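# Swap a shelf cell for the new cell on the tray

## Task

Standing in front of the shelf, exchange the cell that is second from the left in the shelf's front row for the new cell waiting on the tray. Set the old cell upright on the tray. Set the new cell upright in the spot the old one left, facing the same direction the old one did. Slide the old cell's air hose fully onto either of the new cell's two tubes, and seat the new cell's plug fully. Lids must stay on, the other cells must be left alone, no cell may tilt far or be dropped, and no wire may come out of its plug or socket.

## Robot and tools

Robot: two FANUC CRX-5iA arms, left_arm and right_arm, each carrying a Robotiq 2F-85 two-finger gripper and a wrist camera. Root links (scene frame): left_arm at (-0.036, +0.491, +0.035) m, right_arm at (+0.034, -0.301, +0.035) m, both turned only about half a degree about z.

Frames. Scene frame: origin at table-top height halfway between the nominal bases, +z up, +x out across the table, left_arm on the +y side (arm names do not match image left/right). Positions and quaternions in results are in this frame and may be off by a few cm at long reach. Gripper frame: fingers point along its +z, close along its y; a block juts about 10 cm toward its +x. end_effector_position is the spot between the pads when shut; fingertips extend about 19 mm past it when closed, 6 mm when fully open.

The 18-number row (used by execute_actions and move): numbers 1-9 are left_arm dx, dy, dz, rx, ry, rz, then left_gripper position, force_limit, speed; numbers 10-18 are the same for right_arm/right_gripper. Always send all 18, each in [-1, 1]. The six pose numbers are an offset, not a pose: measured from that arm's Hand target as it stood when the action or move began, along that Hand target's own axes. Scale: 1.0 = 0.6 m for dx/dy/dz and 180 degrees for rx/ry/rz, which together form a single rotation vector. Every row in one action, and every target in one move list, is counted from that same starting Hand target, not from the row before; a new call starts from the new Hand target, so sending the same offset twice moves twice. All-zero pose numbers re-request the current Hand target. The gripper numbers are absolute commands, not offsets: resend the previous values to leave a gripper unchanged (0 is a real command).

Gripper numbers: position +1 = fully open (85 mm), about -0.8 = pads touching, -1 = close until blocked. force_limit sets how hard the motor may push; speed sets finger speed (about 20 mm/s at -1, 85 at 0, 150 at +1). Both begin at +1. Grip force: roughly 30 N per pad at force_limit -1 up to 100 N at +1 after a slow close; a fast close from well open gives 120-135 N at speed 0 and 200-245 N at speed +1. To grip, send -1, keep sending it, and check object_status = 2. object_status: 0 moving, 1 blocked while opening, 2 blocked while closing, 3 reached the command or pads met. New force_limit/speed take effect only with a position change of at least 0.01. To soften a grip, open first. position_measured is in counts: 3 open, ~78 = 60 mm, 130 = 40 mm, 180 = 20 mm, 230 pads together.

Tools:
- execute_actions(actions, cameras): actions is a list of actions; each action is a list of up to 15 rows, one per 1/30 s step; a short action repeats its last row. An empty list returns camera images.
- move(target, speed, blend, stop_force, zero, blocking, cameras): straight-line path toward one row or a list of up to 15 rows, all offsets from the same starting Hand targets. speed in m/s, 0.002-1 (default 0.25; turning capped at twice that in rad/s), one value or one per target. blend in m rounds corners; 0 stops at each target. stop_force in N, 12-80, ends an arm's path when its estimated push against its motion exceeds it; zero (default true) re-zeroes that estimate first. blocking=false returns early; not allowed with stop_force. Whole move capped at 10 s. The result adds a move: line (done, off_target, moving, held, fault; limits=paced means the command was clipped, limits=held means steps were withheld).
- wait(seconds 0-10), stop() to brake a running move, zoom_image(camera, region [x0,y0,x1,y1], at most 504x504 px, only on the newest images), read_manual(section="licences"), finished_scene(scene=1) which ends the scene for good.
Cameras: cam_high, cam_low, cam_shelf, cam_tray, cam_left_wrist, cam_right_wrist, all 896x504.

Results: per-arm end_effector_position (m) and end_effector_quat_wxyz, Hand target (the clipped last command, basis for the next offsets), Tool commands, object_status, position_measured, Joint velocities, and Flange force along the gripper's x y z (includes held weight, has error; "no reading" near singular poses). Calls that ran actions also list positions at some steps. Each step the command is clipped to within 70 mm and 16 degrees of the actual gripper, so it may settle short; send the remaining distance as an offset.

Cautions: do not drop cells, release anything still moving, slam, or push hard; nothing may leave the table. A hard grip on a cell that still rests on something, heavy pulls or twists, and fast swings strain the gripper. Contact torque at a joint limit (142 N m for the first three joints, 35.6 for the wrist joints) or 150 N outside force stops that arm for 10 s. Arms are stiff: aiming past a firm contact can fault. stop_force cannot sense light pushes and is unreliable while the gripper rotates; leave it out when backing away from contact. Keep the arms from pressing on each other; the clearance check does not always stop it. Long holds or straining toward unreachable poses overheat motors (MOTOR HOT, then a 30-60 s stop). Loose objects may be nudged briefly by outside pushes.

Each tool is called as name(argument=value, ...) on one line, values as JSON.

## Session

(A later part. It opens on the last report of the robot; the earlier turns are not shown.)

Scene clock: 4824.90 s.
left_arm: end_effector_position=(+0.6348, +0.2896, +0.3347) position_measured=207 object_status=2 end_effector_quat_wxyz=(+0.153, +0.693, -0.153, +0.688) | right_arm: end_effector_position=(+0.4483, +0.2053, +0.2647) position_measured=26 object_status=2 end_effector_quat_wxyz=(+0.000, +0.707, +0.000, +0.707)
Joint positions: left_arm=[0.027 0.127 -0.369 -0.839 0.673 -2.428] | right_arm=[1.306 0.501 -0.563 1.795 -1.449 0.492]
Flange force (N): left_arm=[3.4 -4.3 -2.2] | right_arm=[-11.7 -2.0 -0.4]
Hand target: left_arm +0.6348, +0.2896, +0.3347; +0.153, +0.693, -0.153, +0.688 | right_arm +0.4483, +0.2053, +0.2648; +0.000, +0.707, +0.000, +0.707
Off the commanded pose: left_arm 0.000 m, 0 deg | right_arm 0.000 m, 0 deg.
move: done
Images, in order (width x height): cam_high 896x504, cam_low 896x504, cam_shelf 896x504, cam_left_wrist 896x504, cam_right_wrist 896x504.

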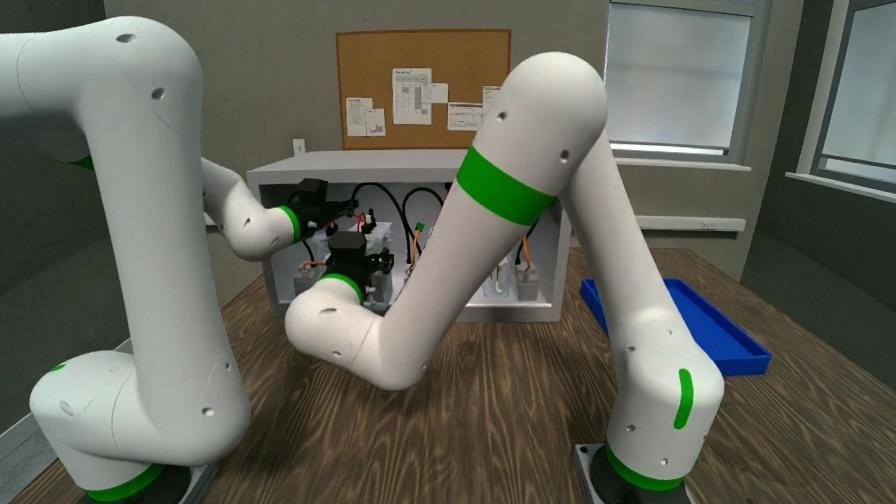

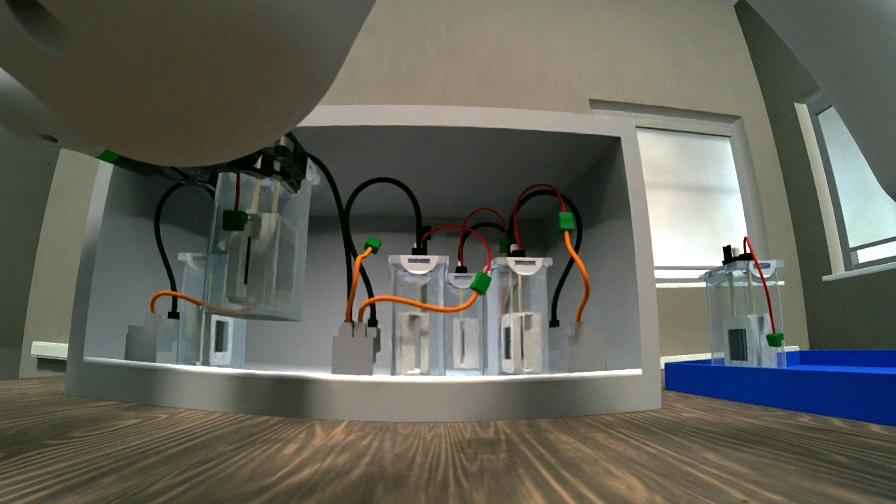

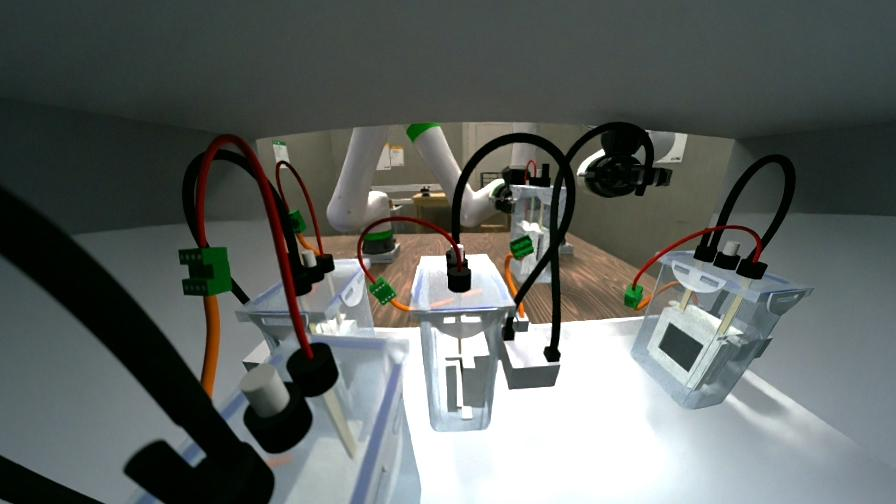

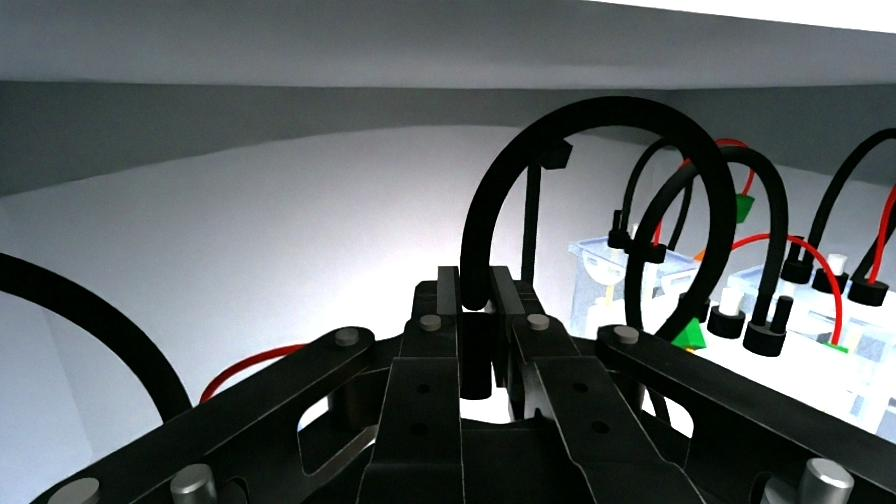

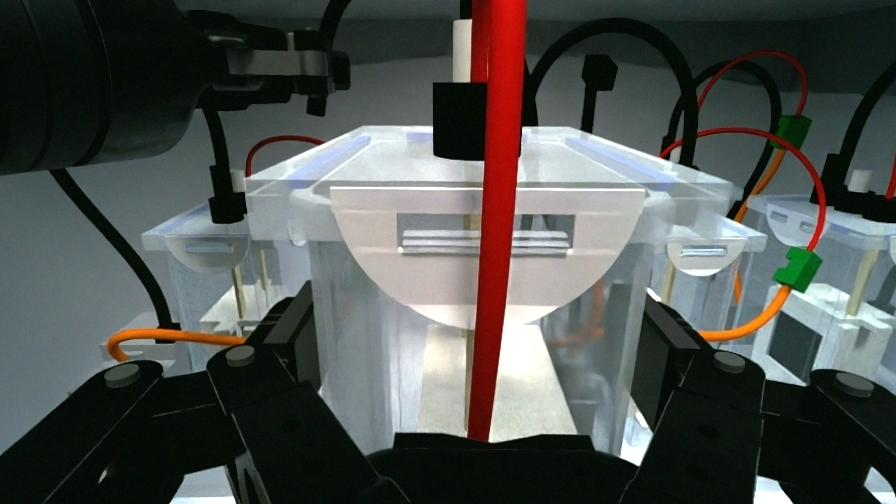

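move(target=[0,0,0,0,0,0,-1,-1,-1,-0.02,-0.0128,0.187,0,0,0,-0.98,0.5,-1], speed=0.1, cameras=["cam_low","cam_left_wrist","cam_right_wrist","cam_shelf"])

Scene clock: 4834.20 s.
left_arm: end_effector_position=(+0.6348, +0.2896, +0.3347) position_measured=207 object_status=2 end_effector_quat_wxyz=(+0.153, +0.693, -0.153, +0.688) | right_arm: end_effector_position=(+0.5605, +0.2130, +0.2528) position_measured=26 object_status=2 end_effector_quat_wxyz=(+0.000, +0.707, +0.000, +0.707)
Joint positions: left_arm=[0.027 0.127 -0.369 -0.839 0.673 -2.428] | right_arm=[1.069 0.597 -0.428 2 -1.323 0.492]
Flange force (N): left_arm=[3.7 -4.5 -2.3] | right_arm=[-11.2 -2.0 2.0]
Hand target: left_arm +0.6348, +0.2896, +0.3347; +0.153, +0.693, -0.153, +0.688 | right_arm +0.5605, +0.2130, +0.2528; +0.000, +0.707, +0.000, +0.707
Off the commanded pose: left_arm 0.000 m, 0 deg | right_arm 0.000 m, 0 deg.
move: done
Images, in order (width x height): cam_low 896x504, cam_shelf 896x504, cam_left_wrist 896x504, cam_right_wrist 896x504.

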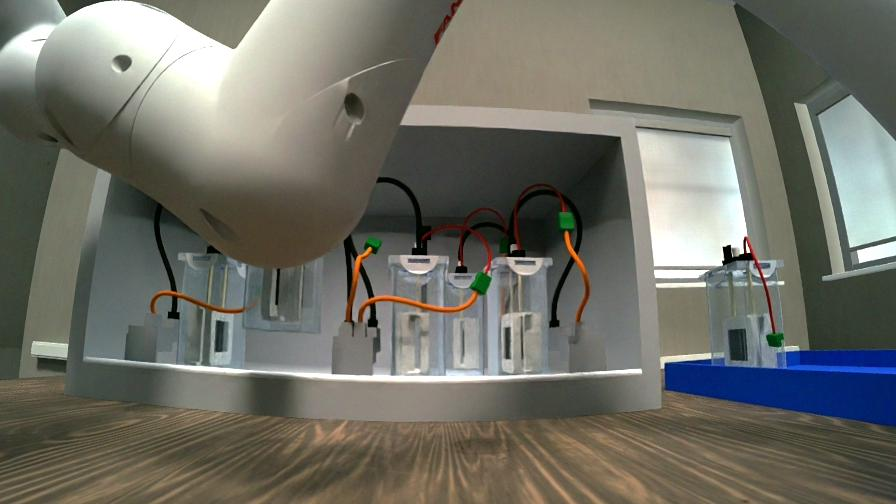

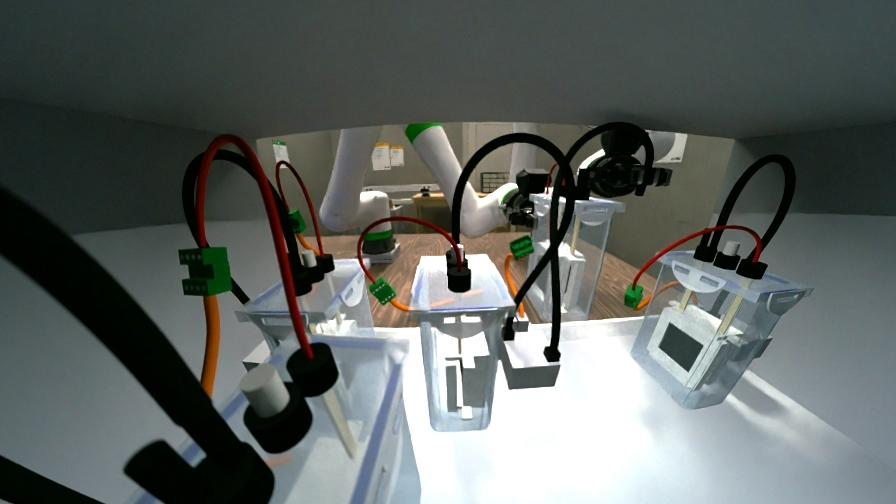

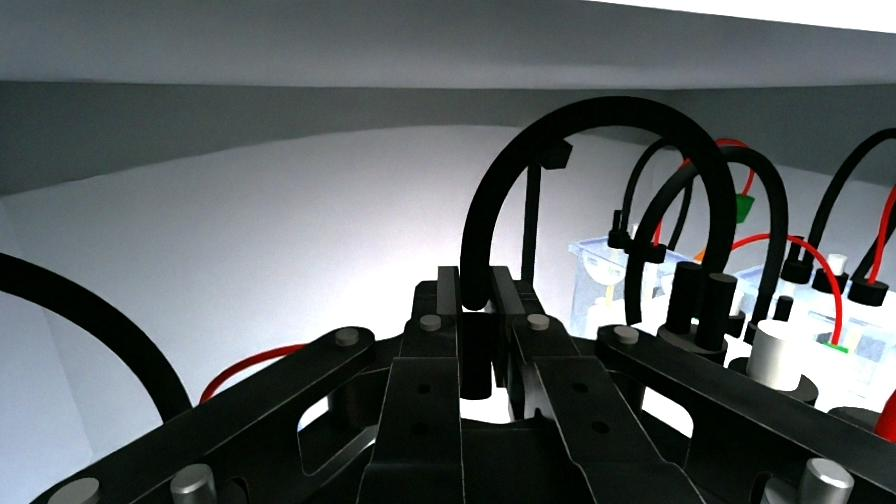

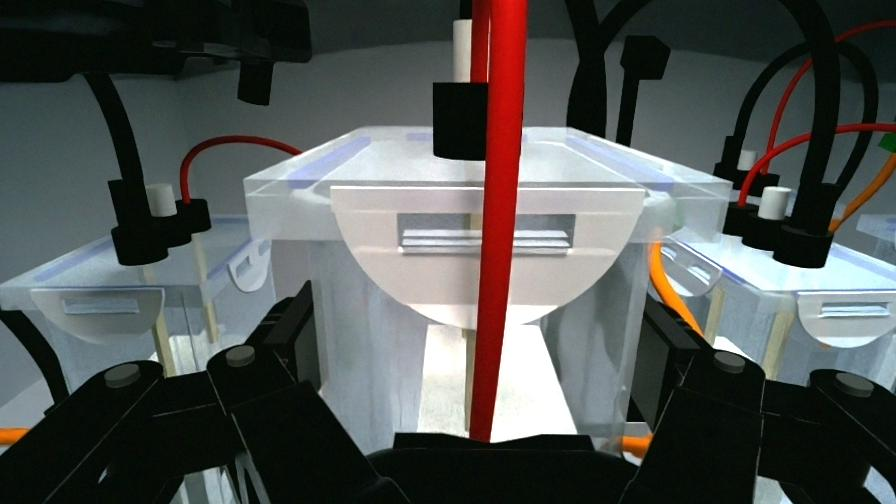

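move(target=[0,0,0,0,0,0,-1,-1,-1,0,0,0.105,0,0,0,-0.98,0.5,-1], speed=0.06, stop_force=15, cameras=["cam_low","cam_left_wrist","cam_right_wrist","cam_shelf","cam_high"])

Scene clock: 4845.13 s.
left_arm: end_effector_position=(+0.6348, +0.2896, +0.3347) position_measured=207 object_status=2 end_effector_quat_wxyz=(+0.153, +0.693, -0.153, +0.688) | right_arm: end_effector_position=(+0.6235, +0.2129, +0.2528) position_measured=26 object_status=2 end_effector_quat_wxyz=(+0.000, +0.707, +0.000, +0.707)
Joint positions: left_arm=[0.027 0.127 -0.369 -0.839 0.673 -2.428] | right_arm=[0.955 0.648 -0.331 2.092 -1.248 0.505]
Flange force (N): left_arm=[3.9 -4.1 -2.4] | right_arm=[-11.8 -2.3 0.1]
Hand target: left_arm +0.6348, +0.2896, +0.3347; +0.153, +0.693, -0.153, +0.688 | right_arm +0.6235, +0.2129, +0.2528; +0.000, +0.707, +0.000, +0.707
Off the commanded pose: left_arm 0.000 m, 0 deg | right_arm 0.000 m, 0 deg.
move: done
Images, in order (width x height): cam_high 896x504, cam_low 896x504, cam_shelf 896x504, cam_left_wrist 896x504, cam_right_wrist 896x504.

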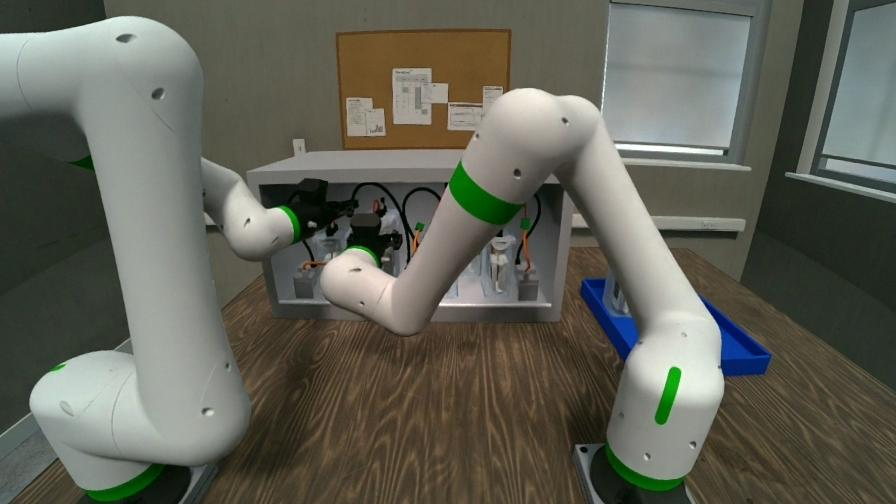

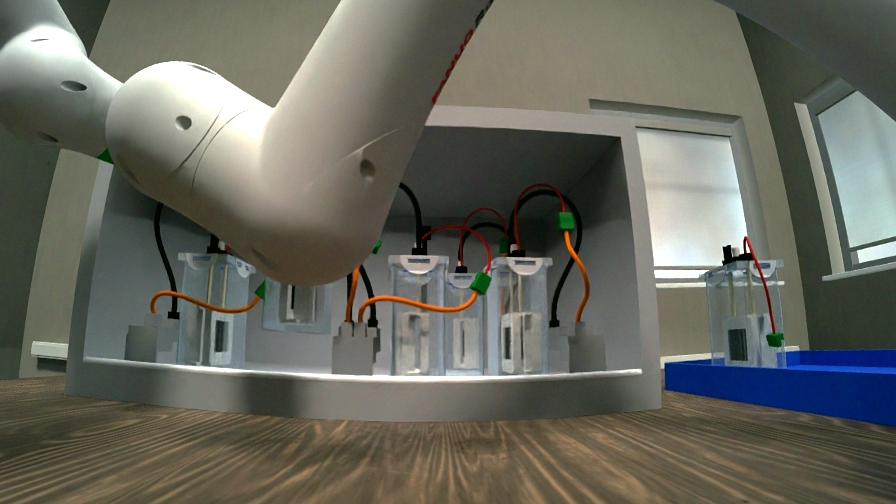

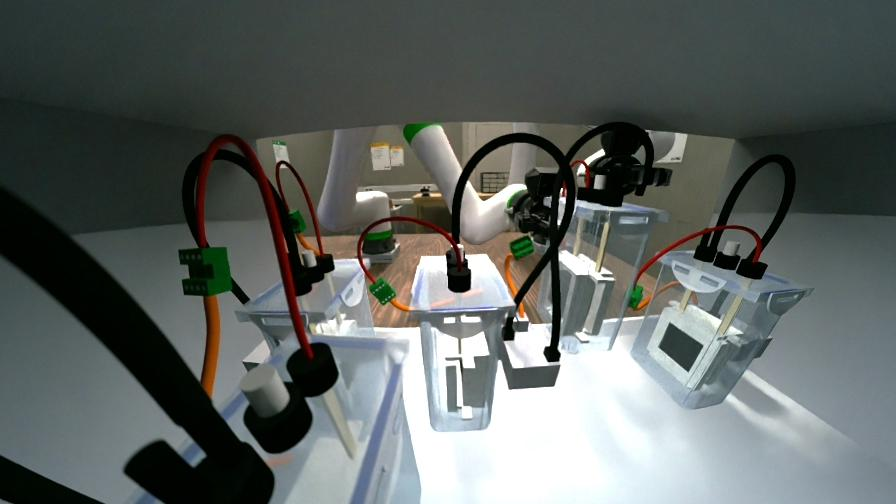

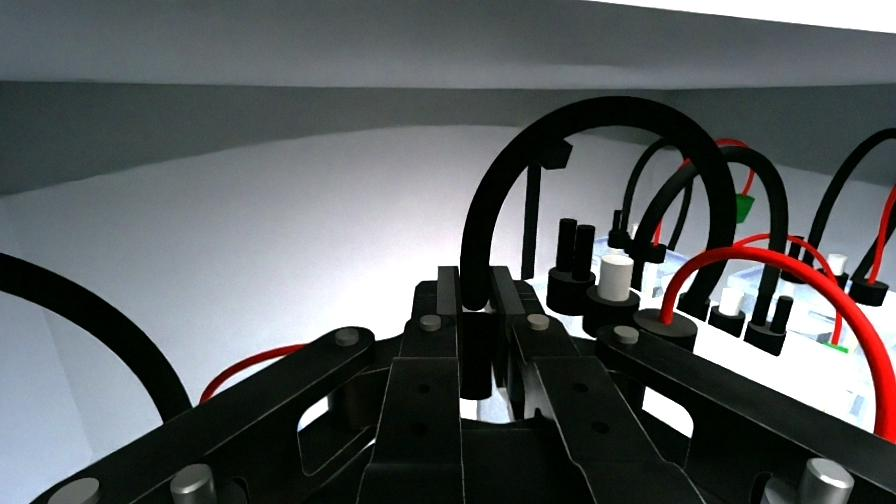

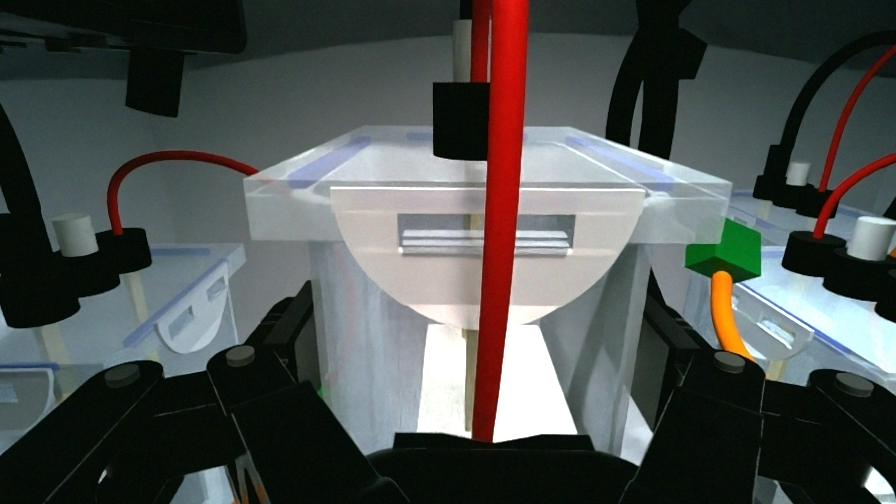

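move(target=[0,0,0,0,0,0,-1,-1,-1,0,0,0.0858,0,0,0,-0.98,0.5,-1], speed=0.05, stop_force=15, cameras=["cam_low","cam_left_wrist","cam_right_wrist","cam_shelf","cam_high"])

Scene clock: 4851.13 s.
left_arm: end_effector_position=(+0.6348, +0.2896, +0.3347) position_measured=207 object_status=2 end_effector_quat_wxyz=(+0.153, +0.693, -0.153, +0.688) | right_arm: end_effector_position=(+0.6750, +0.2129, +0.2528) position_measured=26 object_status=2 end_effector_quat_wxyz=(+0.000, +0.707, +0.000, +0.707)
Joint positions: left_arm=[0.027 0.127 -0.369 -0.839 0.673 -2.428] | right_arm=[0.875 0.698 -0.236 2.153 -1.185 0.52]
Flange force (N): left_arm=[4.1 -5.1 -1.4] | right_arm=[-11.8 -2.2 0.8]
Hand target: left_arm +0.6348, +0.2896, +0.3347; +0.153, +0.693, -0.153, +0.688 | right_arm +0.6750, +0.2129, +0.2528; +0.000, +0.707, +0.000, +0.707
Off the commanded pose: left_arm 0.000 m, 0 deg | right_arm 0.000 m, 0 deg.
move: done
Images, in order (width x height): cam_high 896x504, cam_low 896x504, cam_shelf 896x504, cam_left_wrist 896x504, cam_right_wrist 896x504.

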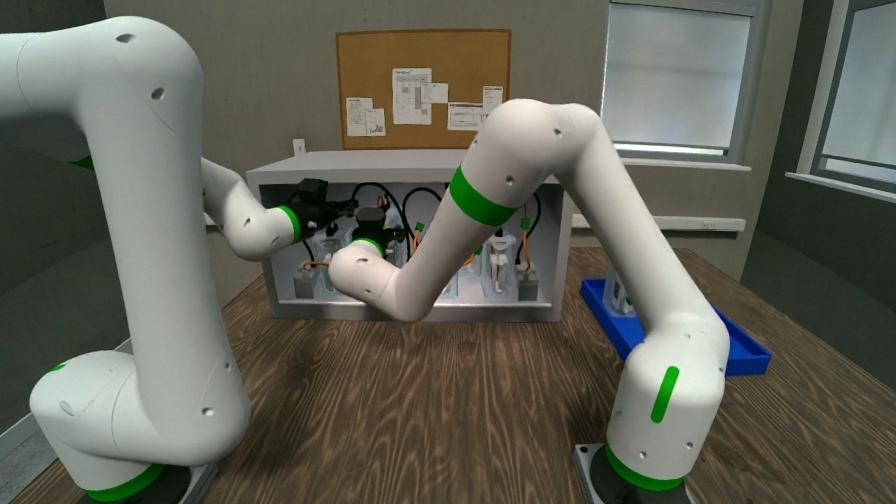

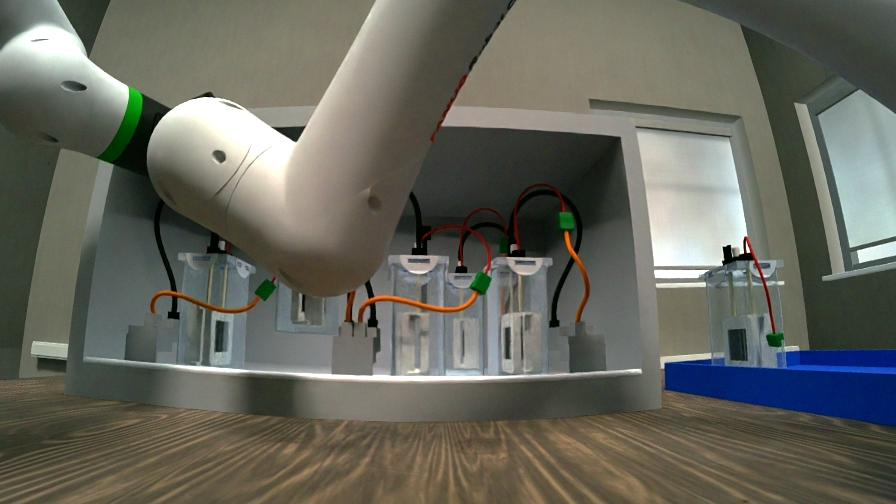

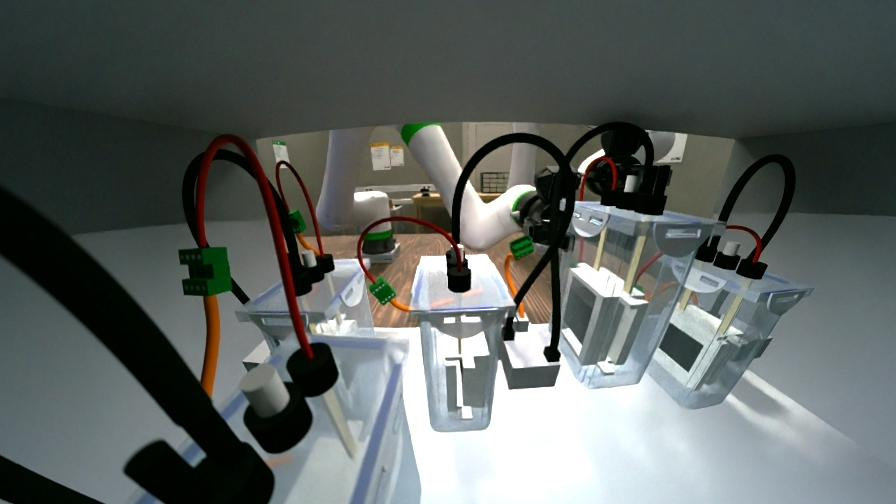

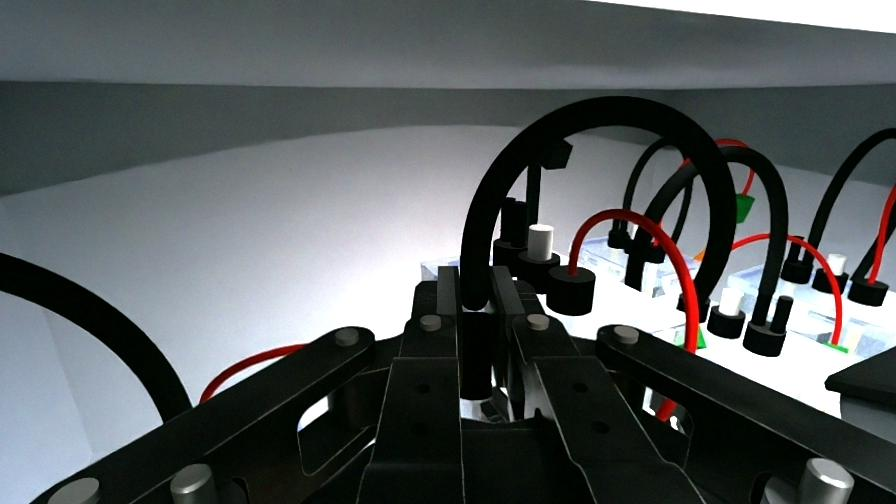

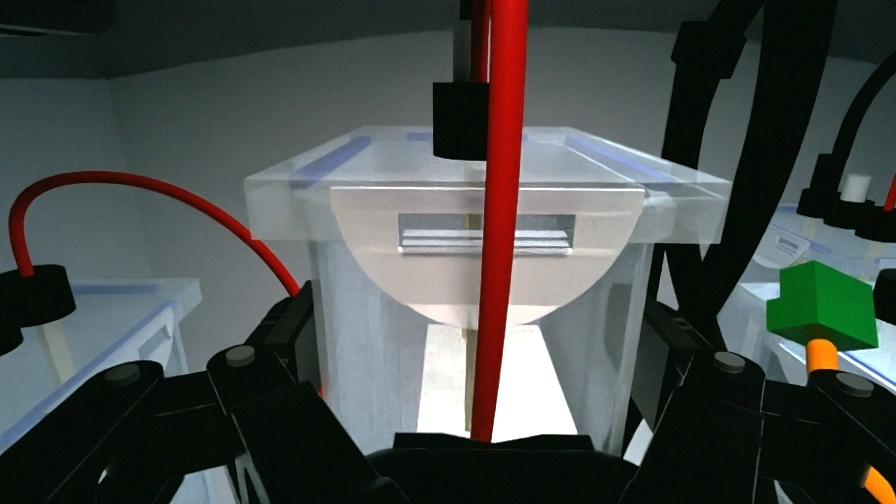

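zoom_image(camera="cam_right_wrist", region=[0, 120, 400, 504])

zoom_image(camera="cam_shelf", region=[480, 100, 820, 420])

Scaled by 1.260.

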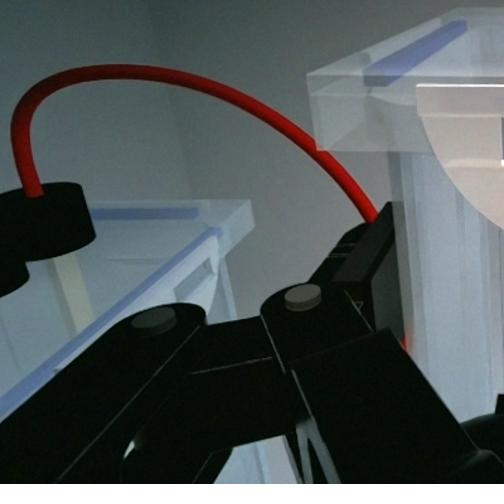

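Scaled by 1.482.

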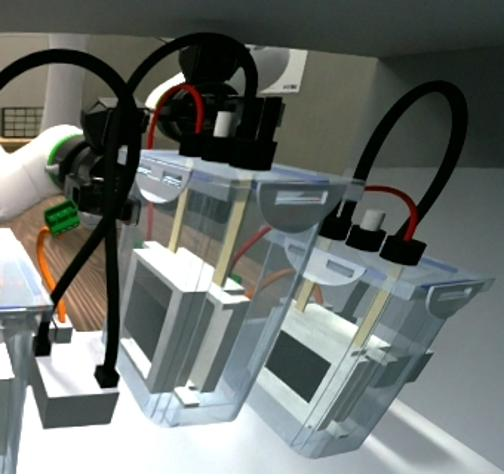

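move(target=[0,0,0,0,0,0,-1,-1,-1,-0.09,0,0,0,0,0,-0.98,0.5,-1], speed=0.012, stop_force=12, cameras=["cam_low","cam_right_wrist","cam_shelf"])

Scene clock: 4870.97 s.
left_arm: end_effector_position=(+0.6348, +0.2896, +0.3347) position_measured=207 object_status=2 end_effector_quat_wxyz=(+0.153, +0.693, -0.153, +0.688) | right_arm: end_effector_position=(+0.6750, +0.2129, +0.1988) position_measured=26 object_status=2 end_effector_quat_wxyz=(+0.000, +0.707, +0.000, +0.707)
Joint positions: left_arm=[0.027 0.127 -0.369 -0.839 0.673 -2.428] | right_arm=[0.869 0.787 -0.232 2.185 -1.23 0.443]
Flange force (N): left_arm=[3.6 -3.9 -2.5] | right_arm=[-11.4 -1.4 1.1]
Hand target: left_arm +0.6348, +0.2896, +0.3347; +0.153, +0.693, -0.153, +0.688 | right_arm +0.6750, +0.2129, +0.1988; +0.000, +0.707, +0.000, +0.707
Off the commanded pose: left_arm 0.000 m, 0 deg | right_arm 0.000 m, 0 deg.
move: done
Images, in order (width x height): cam_low 896x504, cam_shelf 896x504, cam_right_wrist 896x504.

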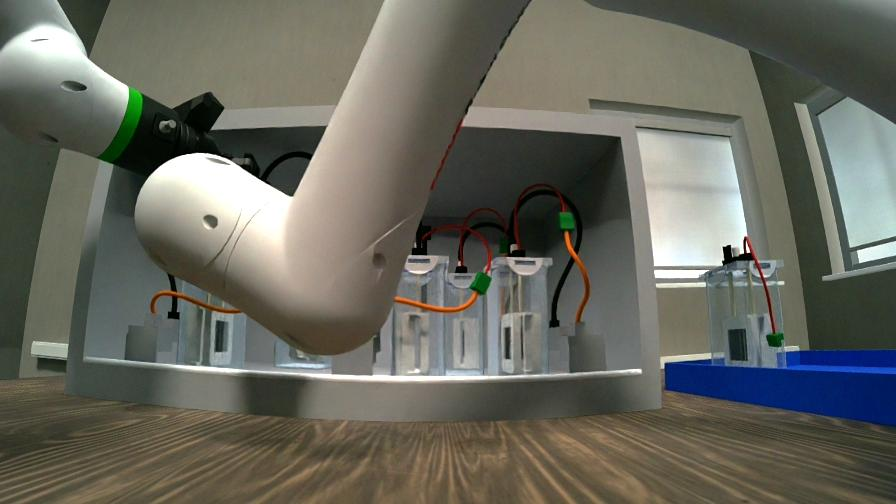

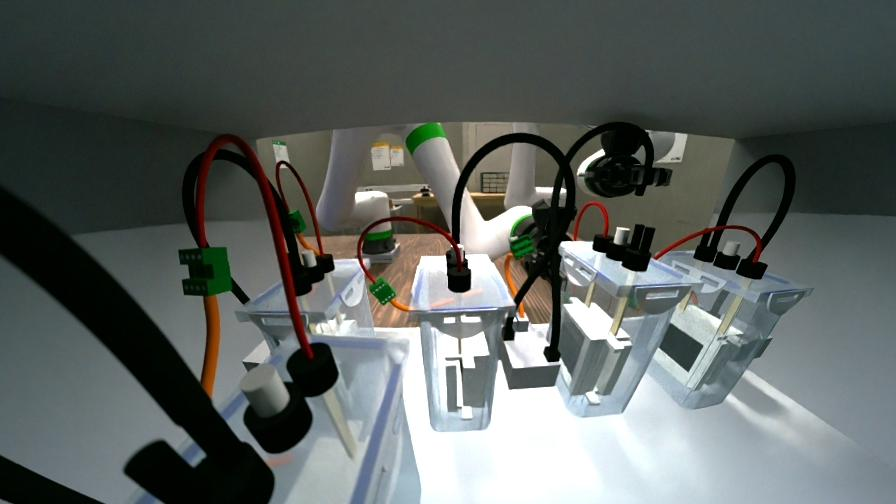

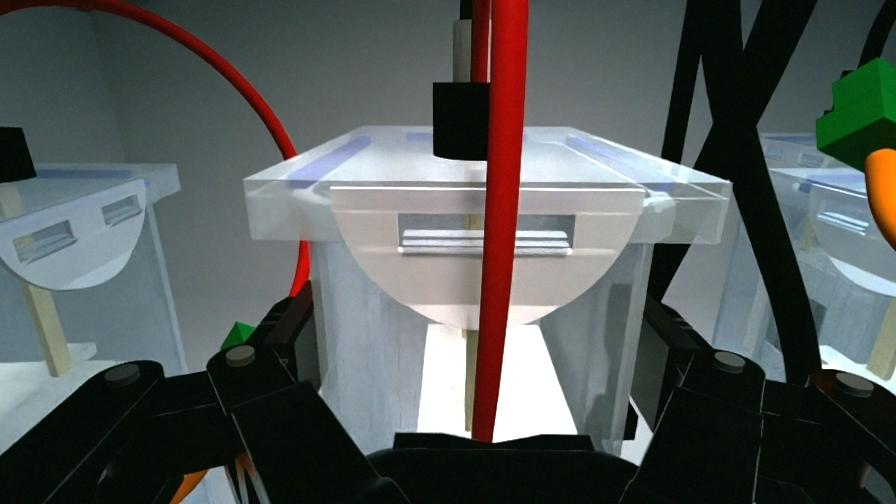

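move(target=[0,0,0,0,0,0,-1,-1,-1,-0.04,0,0,0,0,0,-0.98,0.5,-1], speed=0.008, stop_force=12, cameras=["cam_low","cam_right_wrist","cam_shelf"])

Scene clock: 4879.30 s.
left_arm: end_effector_position=(+0.6348, +0.2896, +0.3347) position_measured=207 object_status=2 end_effector_quat_wxyz=(+0.153, +0.693, -0.153, +0.688) | right_arm: end_effector_position=(+0.6751, +0.2130, +0.1807) position_measured=26 object_status=2 end_effector_quat_wxyz=(+0.000, +0.707, +0.000, +0.707)
Joint positions: left_arm=[0.027 0.127 -0.369 -0.839 0.673 -2.428] | right_arm=[0.867 0.819 -0.228 2.195 -1.246 0.418]
Flange force (N): left_arm=[3.6 -4.5 -1.9] | right_arm=[5.0 1.6 -3.6]
Hand target: left_arm +0.6348, +0.2896, +0.3347; +0.153, +0.693, -0.153, +0.688 | right_arm +0.6750, +0.2129, +0.1806; +0.000, +0.707, +0.000, +0.707 (not the last commanded pose)
Off the commanded pose: left_arm 0.000 m, 0 deg | right_arm 0.006 m, 0 deg.
move: contact (right_arm)
Images, in order (width x height): cam_low 896x504, cam_shelf 896x504, cam_right_wrist 896x504.

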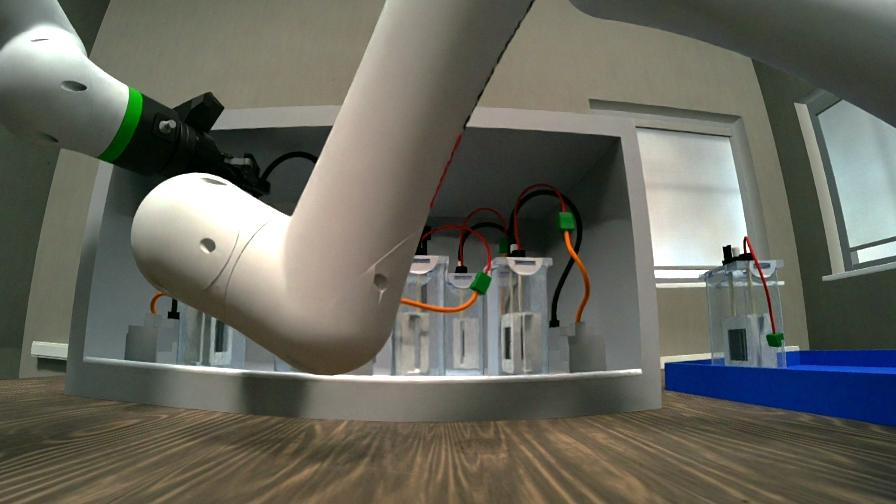

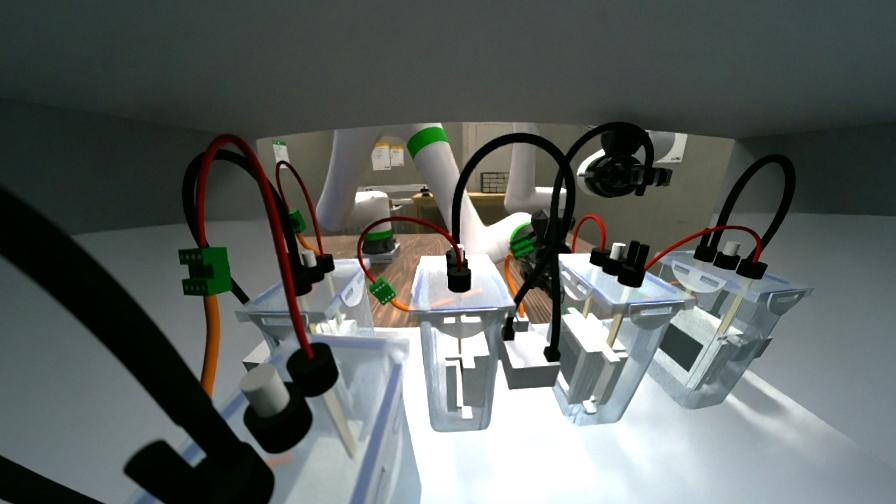

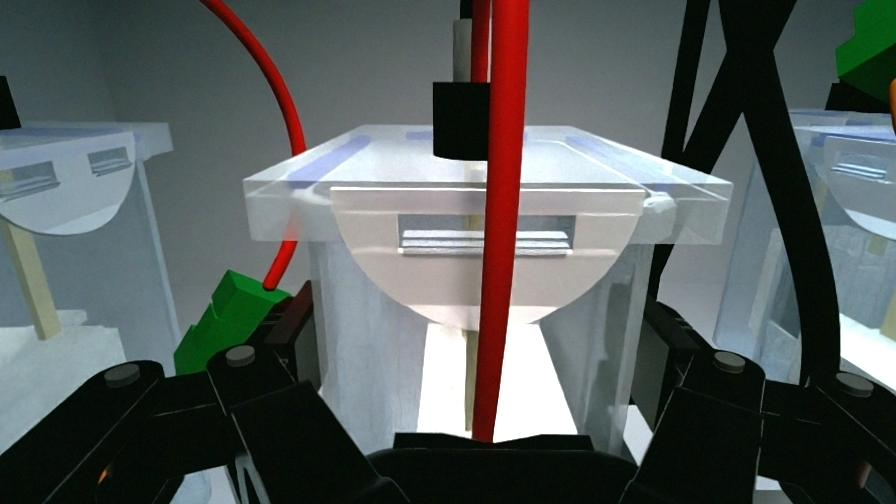

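move(target=[0,0,0,0,0,0,-1,-1,-1,0,0,0,0,0,0,0.85,0.5,-1], speed=0.05, cameras=["cam_right_wrist","cam_shelf"])

Scene clock: 4892.30 s.
left_arm: end_effector_position=(+0.6348, +0.2896, +0.3347) position_measured=207 object_status=2 end_effector_quat_wxyz=(+0.153, +0.693, -0.153, +0.688) | right_arm: end_effector_position=(+0.6751, +0.2129, +0.1806) position_measured=22 object_status=3 end_effector_quat_wxyz=(+0.000, +0.707, +0.000, +0.707)
Joint positions: left_arm=[0.027 0.127 -0.369 -0.839 0.673 -2.428] | right_arm=[0.867 0.819 -0.228 2.195 -1.246 0.418]
Flange force (N): left_arm=[3.7 -3.9 -2.4] | right_arm=[3.5 -0.9 1.1]
Hand target: left_arm +0.6348, +0.2896, +0.3347; +0.153, +0.693, -0.153, +0.688 | right_arm +0.6750, +0.2129, +0.1806; +0.000, +0.707, +0.000, +0.707
Off the commanded pose: left_arm 0.000 m, 0 deg | right_arm 0.000 m, 0 deg.
move: done
Images, in order (width x height): cam_shelf 896x504, cam_right_wrist 896x504.

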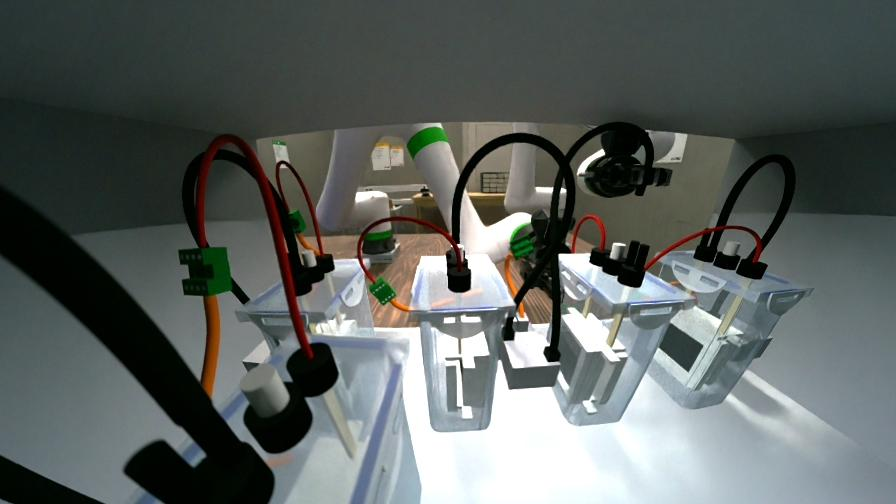

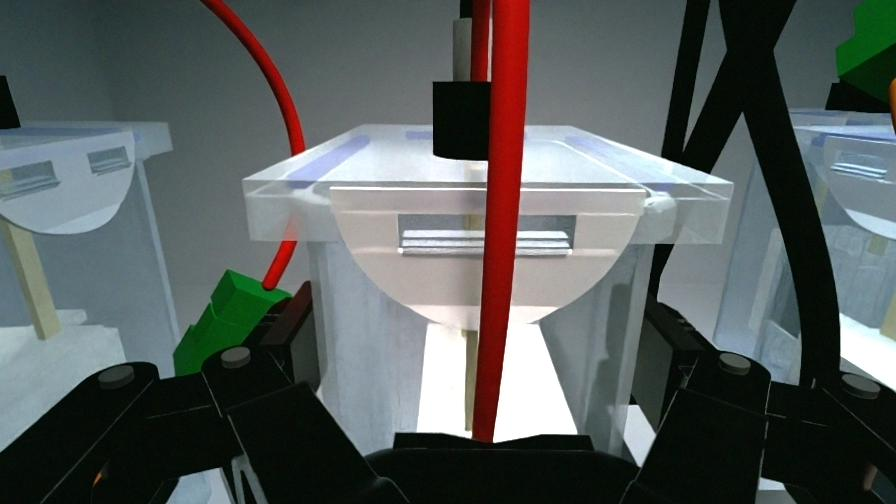

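move(target=[0,0,0,0,0,0,-1,-1,-1,0,0,-0.1,0,0,0,0.89,0.5,-1], speed=0.04, cameras=["cam_right_wrist","cam_shelf"])

Scene clock: 4900.83 s.
left_arm: end_effector_position=(+0.6348, +0.2896, +0.3347) position_measured=207 object_status=2 end_effector_quat_wxyz=(+0.153, +0.693, -0.153, +0.688) | right_arm: end_effector_position=(+0.6151, +0.2129, +0.1806) position_measured=17 object_status=3 end_effector_quat_wxyz=(+0.000, +0.707, +0.000, +0.707)
Joint positions: left_arm=[0.027 0.127 -0.369 -0.839 0.673 -2.428] | right_arm=[0.962 0.767 -0.338 2.118 -1.316 0.393]
Flange force (N): left_arm=[4.0 -4.5 -2.6] | right_arm=[3.4 -1.5 0.7]
Hand target: left_arm +0.6348, +0.2896, +0.3347; +0.153, +0.693, -0.153, +0.688 | right_arm +0.6150, +0.2130, +0.1806; +0.000, +0.707, +0.000, +0.707
Off the commanded pose: left_arm 0.000 m, 0 deg | right_arm 0.000 m, 0 deg.
move: done
Images, in order (width x height): cam_shelf 896x504, cam_right_wrist 896x504.

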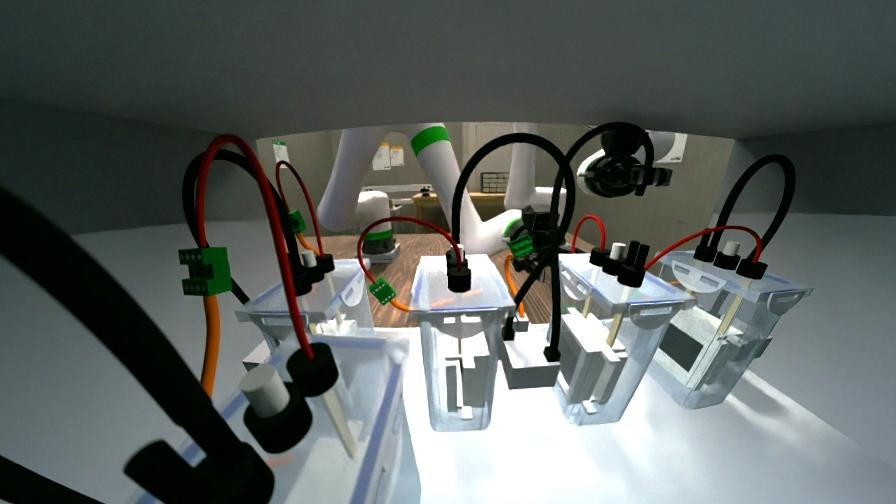

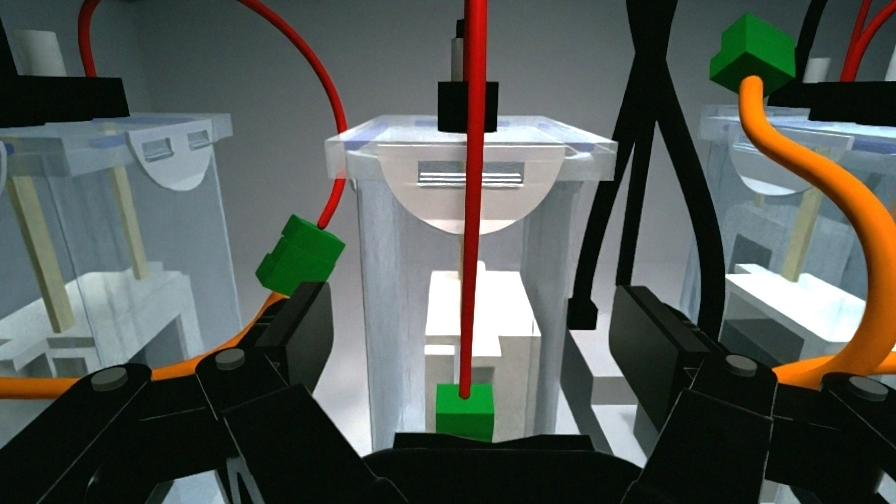

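move(target=[0,0,0,0,0,0,-1,-1,-1,0,0,-0.28,0,0,0,0.89,0.5,-1], speed=0.12, cameras=["cam_right_wrist","cam_left_wrist","cam_low","cam_high"])

Scene clock: 4907.57 s.
left_arm: end_effector_position=(+0.6348, +0.2896, +0.3347) position_measured=207 object_status=2 end_effector_quat_wxyz=(+0.153, +0.693, -0.153, +0.688) | right_arm: end_effector_position=(+0.4471, +0.2130, +0.1804) position_measured=17 object_status=3 end_effector_quat_wxyz=(+0.000, +0.707, +0.000, +0.707)
Joint positions: left_arm=[0.027 0.127 -0.369 -0.839 0.673 -2.428] | right_arm=[1.309 0.675 -0.542 1.808 -1.485 0.343]
Flange force (N): left_arm=[3.8 -4.2 -2.0] | right_arm=[3.6 -0.8 -0.2]
Hand target: left_arm +0.6348, +0.2896, +0.3347; +0.153, +0.693, -0.153, +0.688 | right_arm +0.4470, +0.2131, +0.1804; +0.000, +0.707, +0.000, +0.707
Off the commanded pose: left_arm 0.000 m, 0 deg | right_arm 0.000 m, 0 deg.
move: done
Images, in order (width x height): cam_high 896x504, cam_low 896x504, cam_left_wrist 896x504, cam_right_wrist 896x504.

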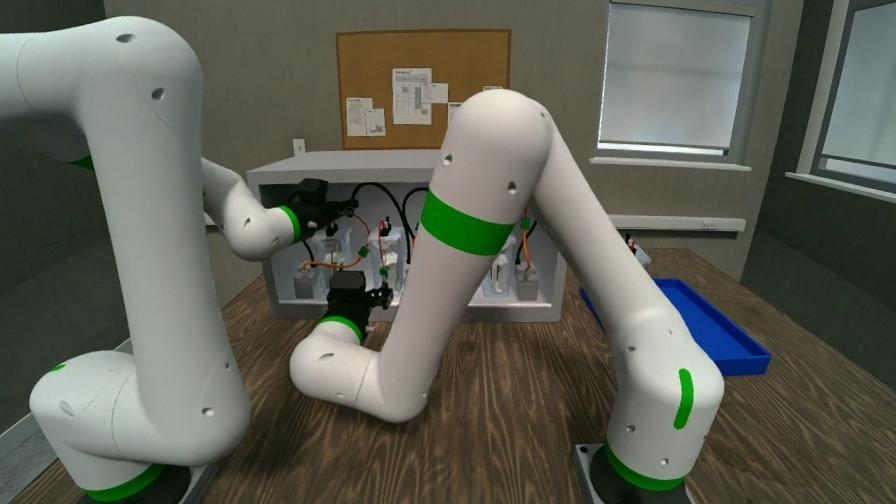

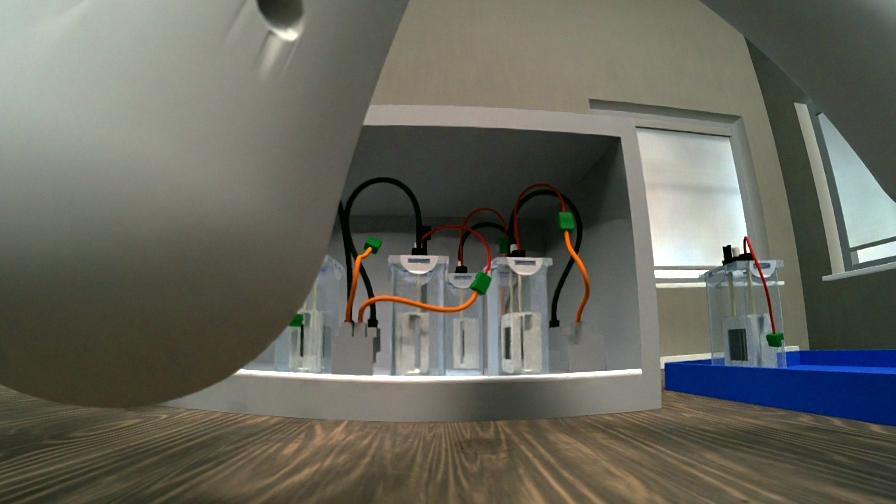

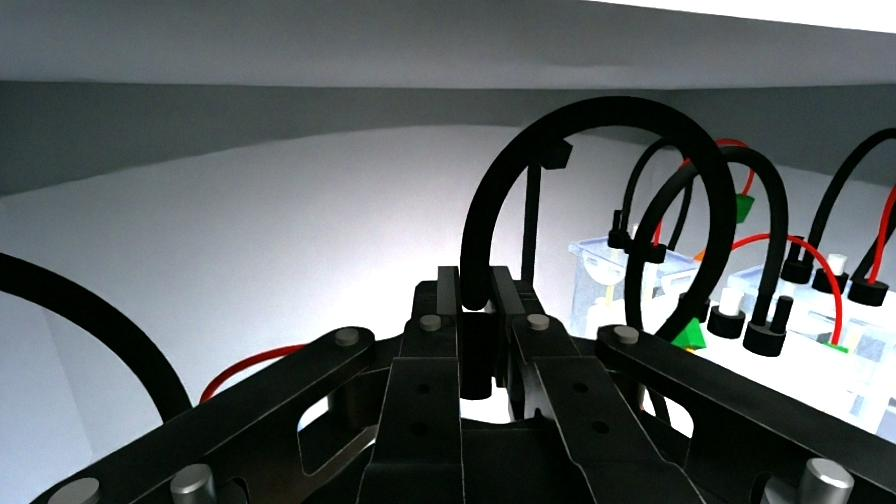

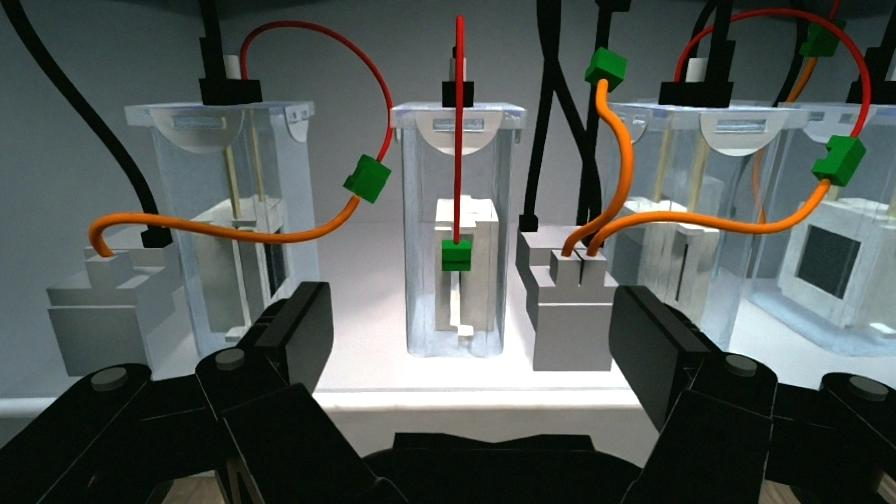

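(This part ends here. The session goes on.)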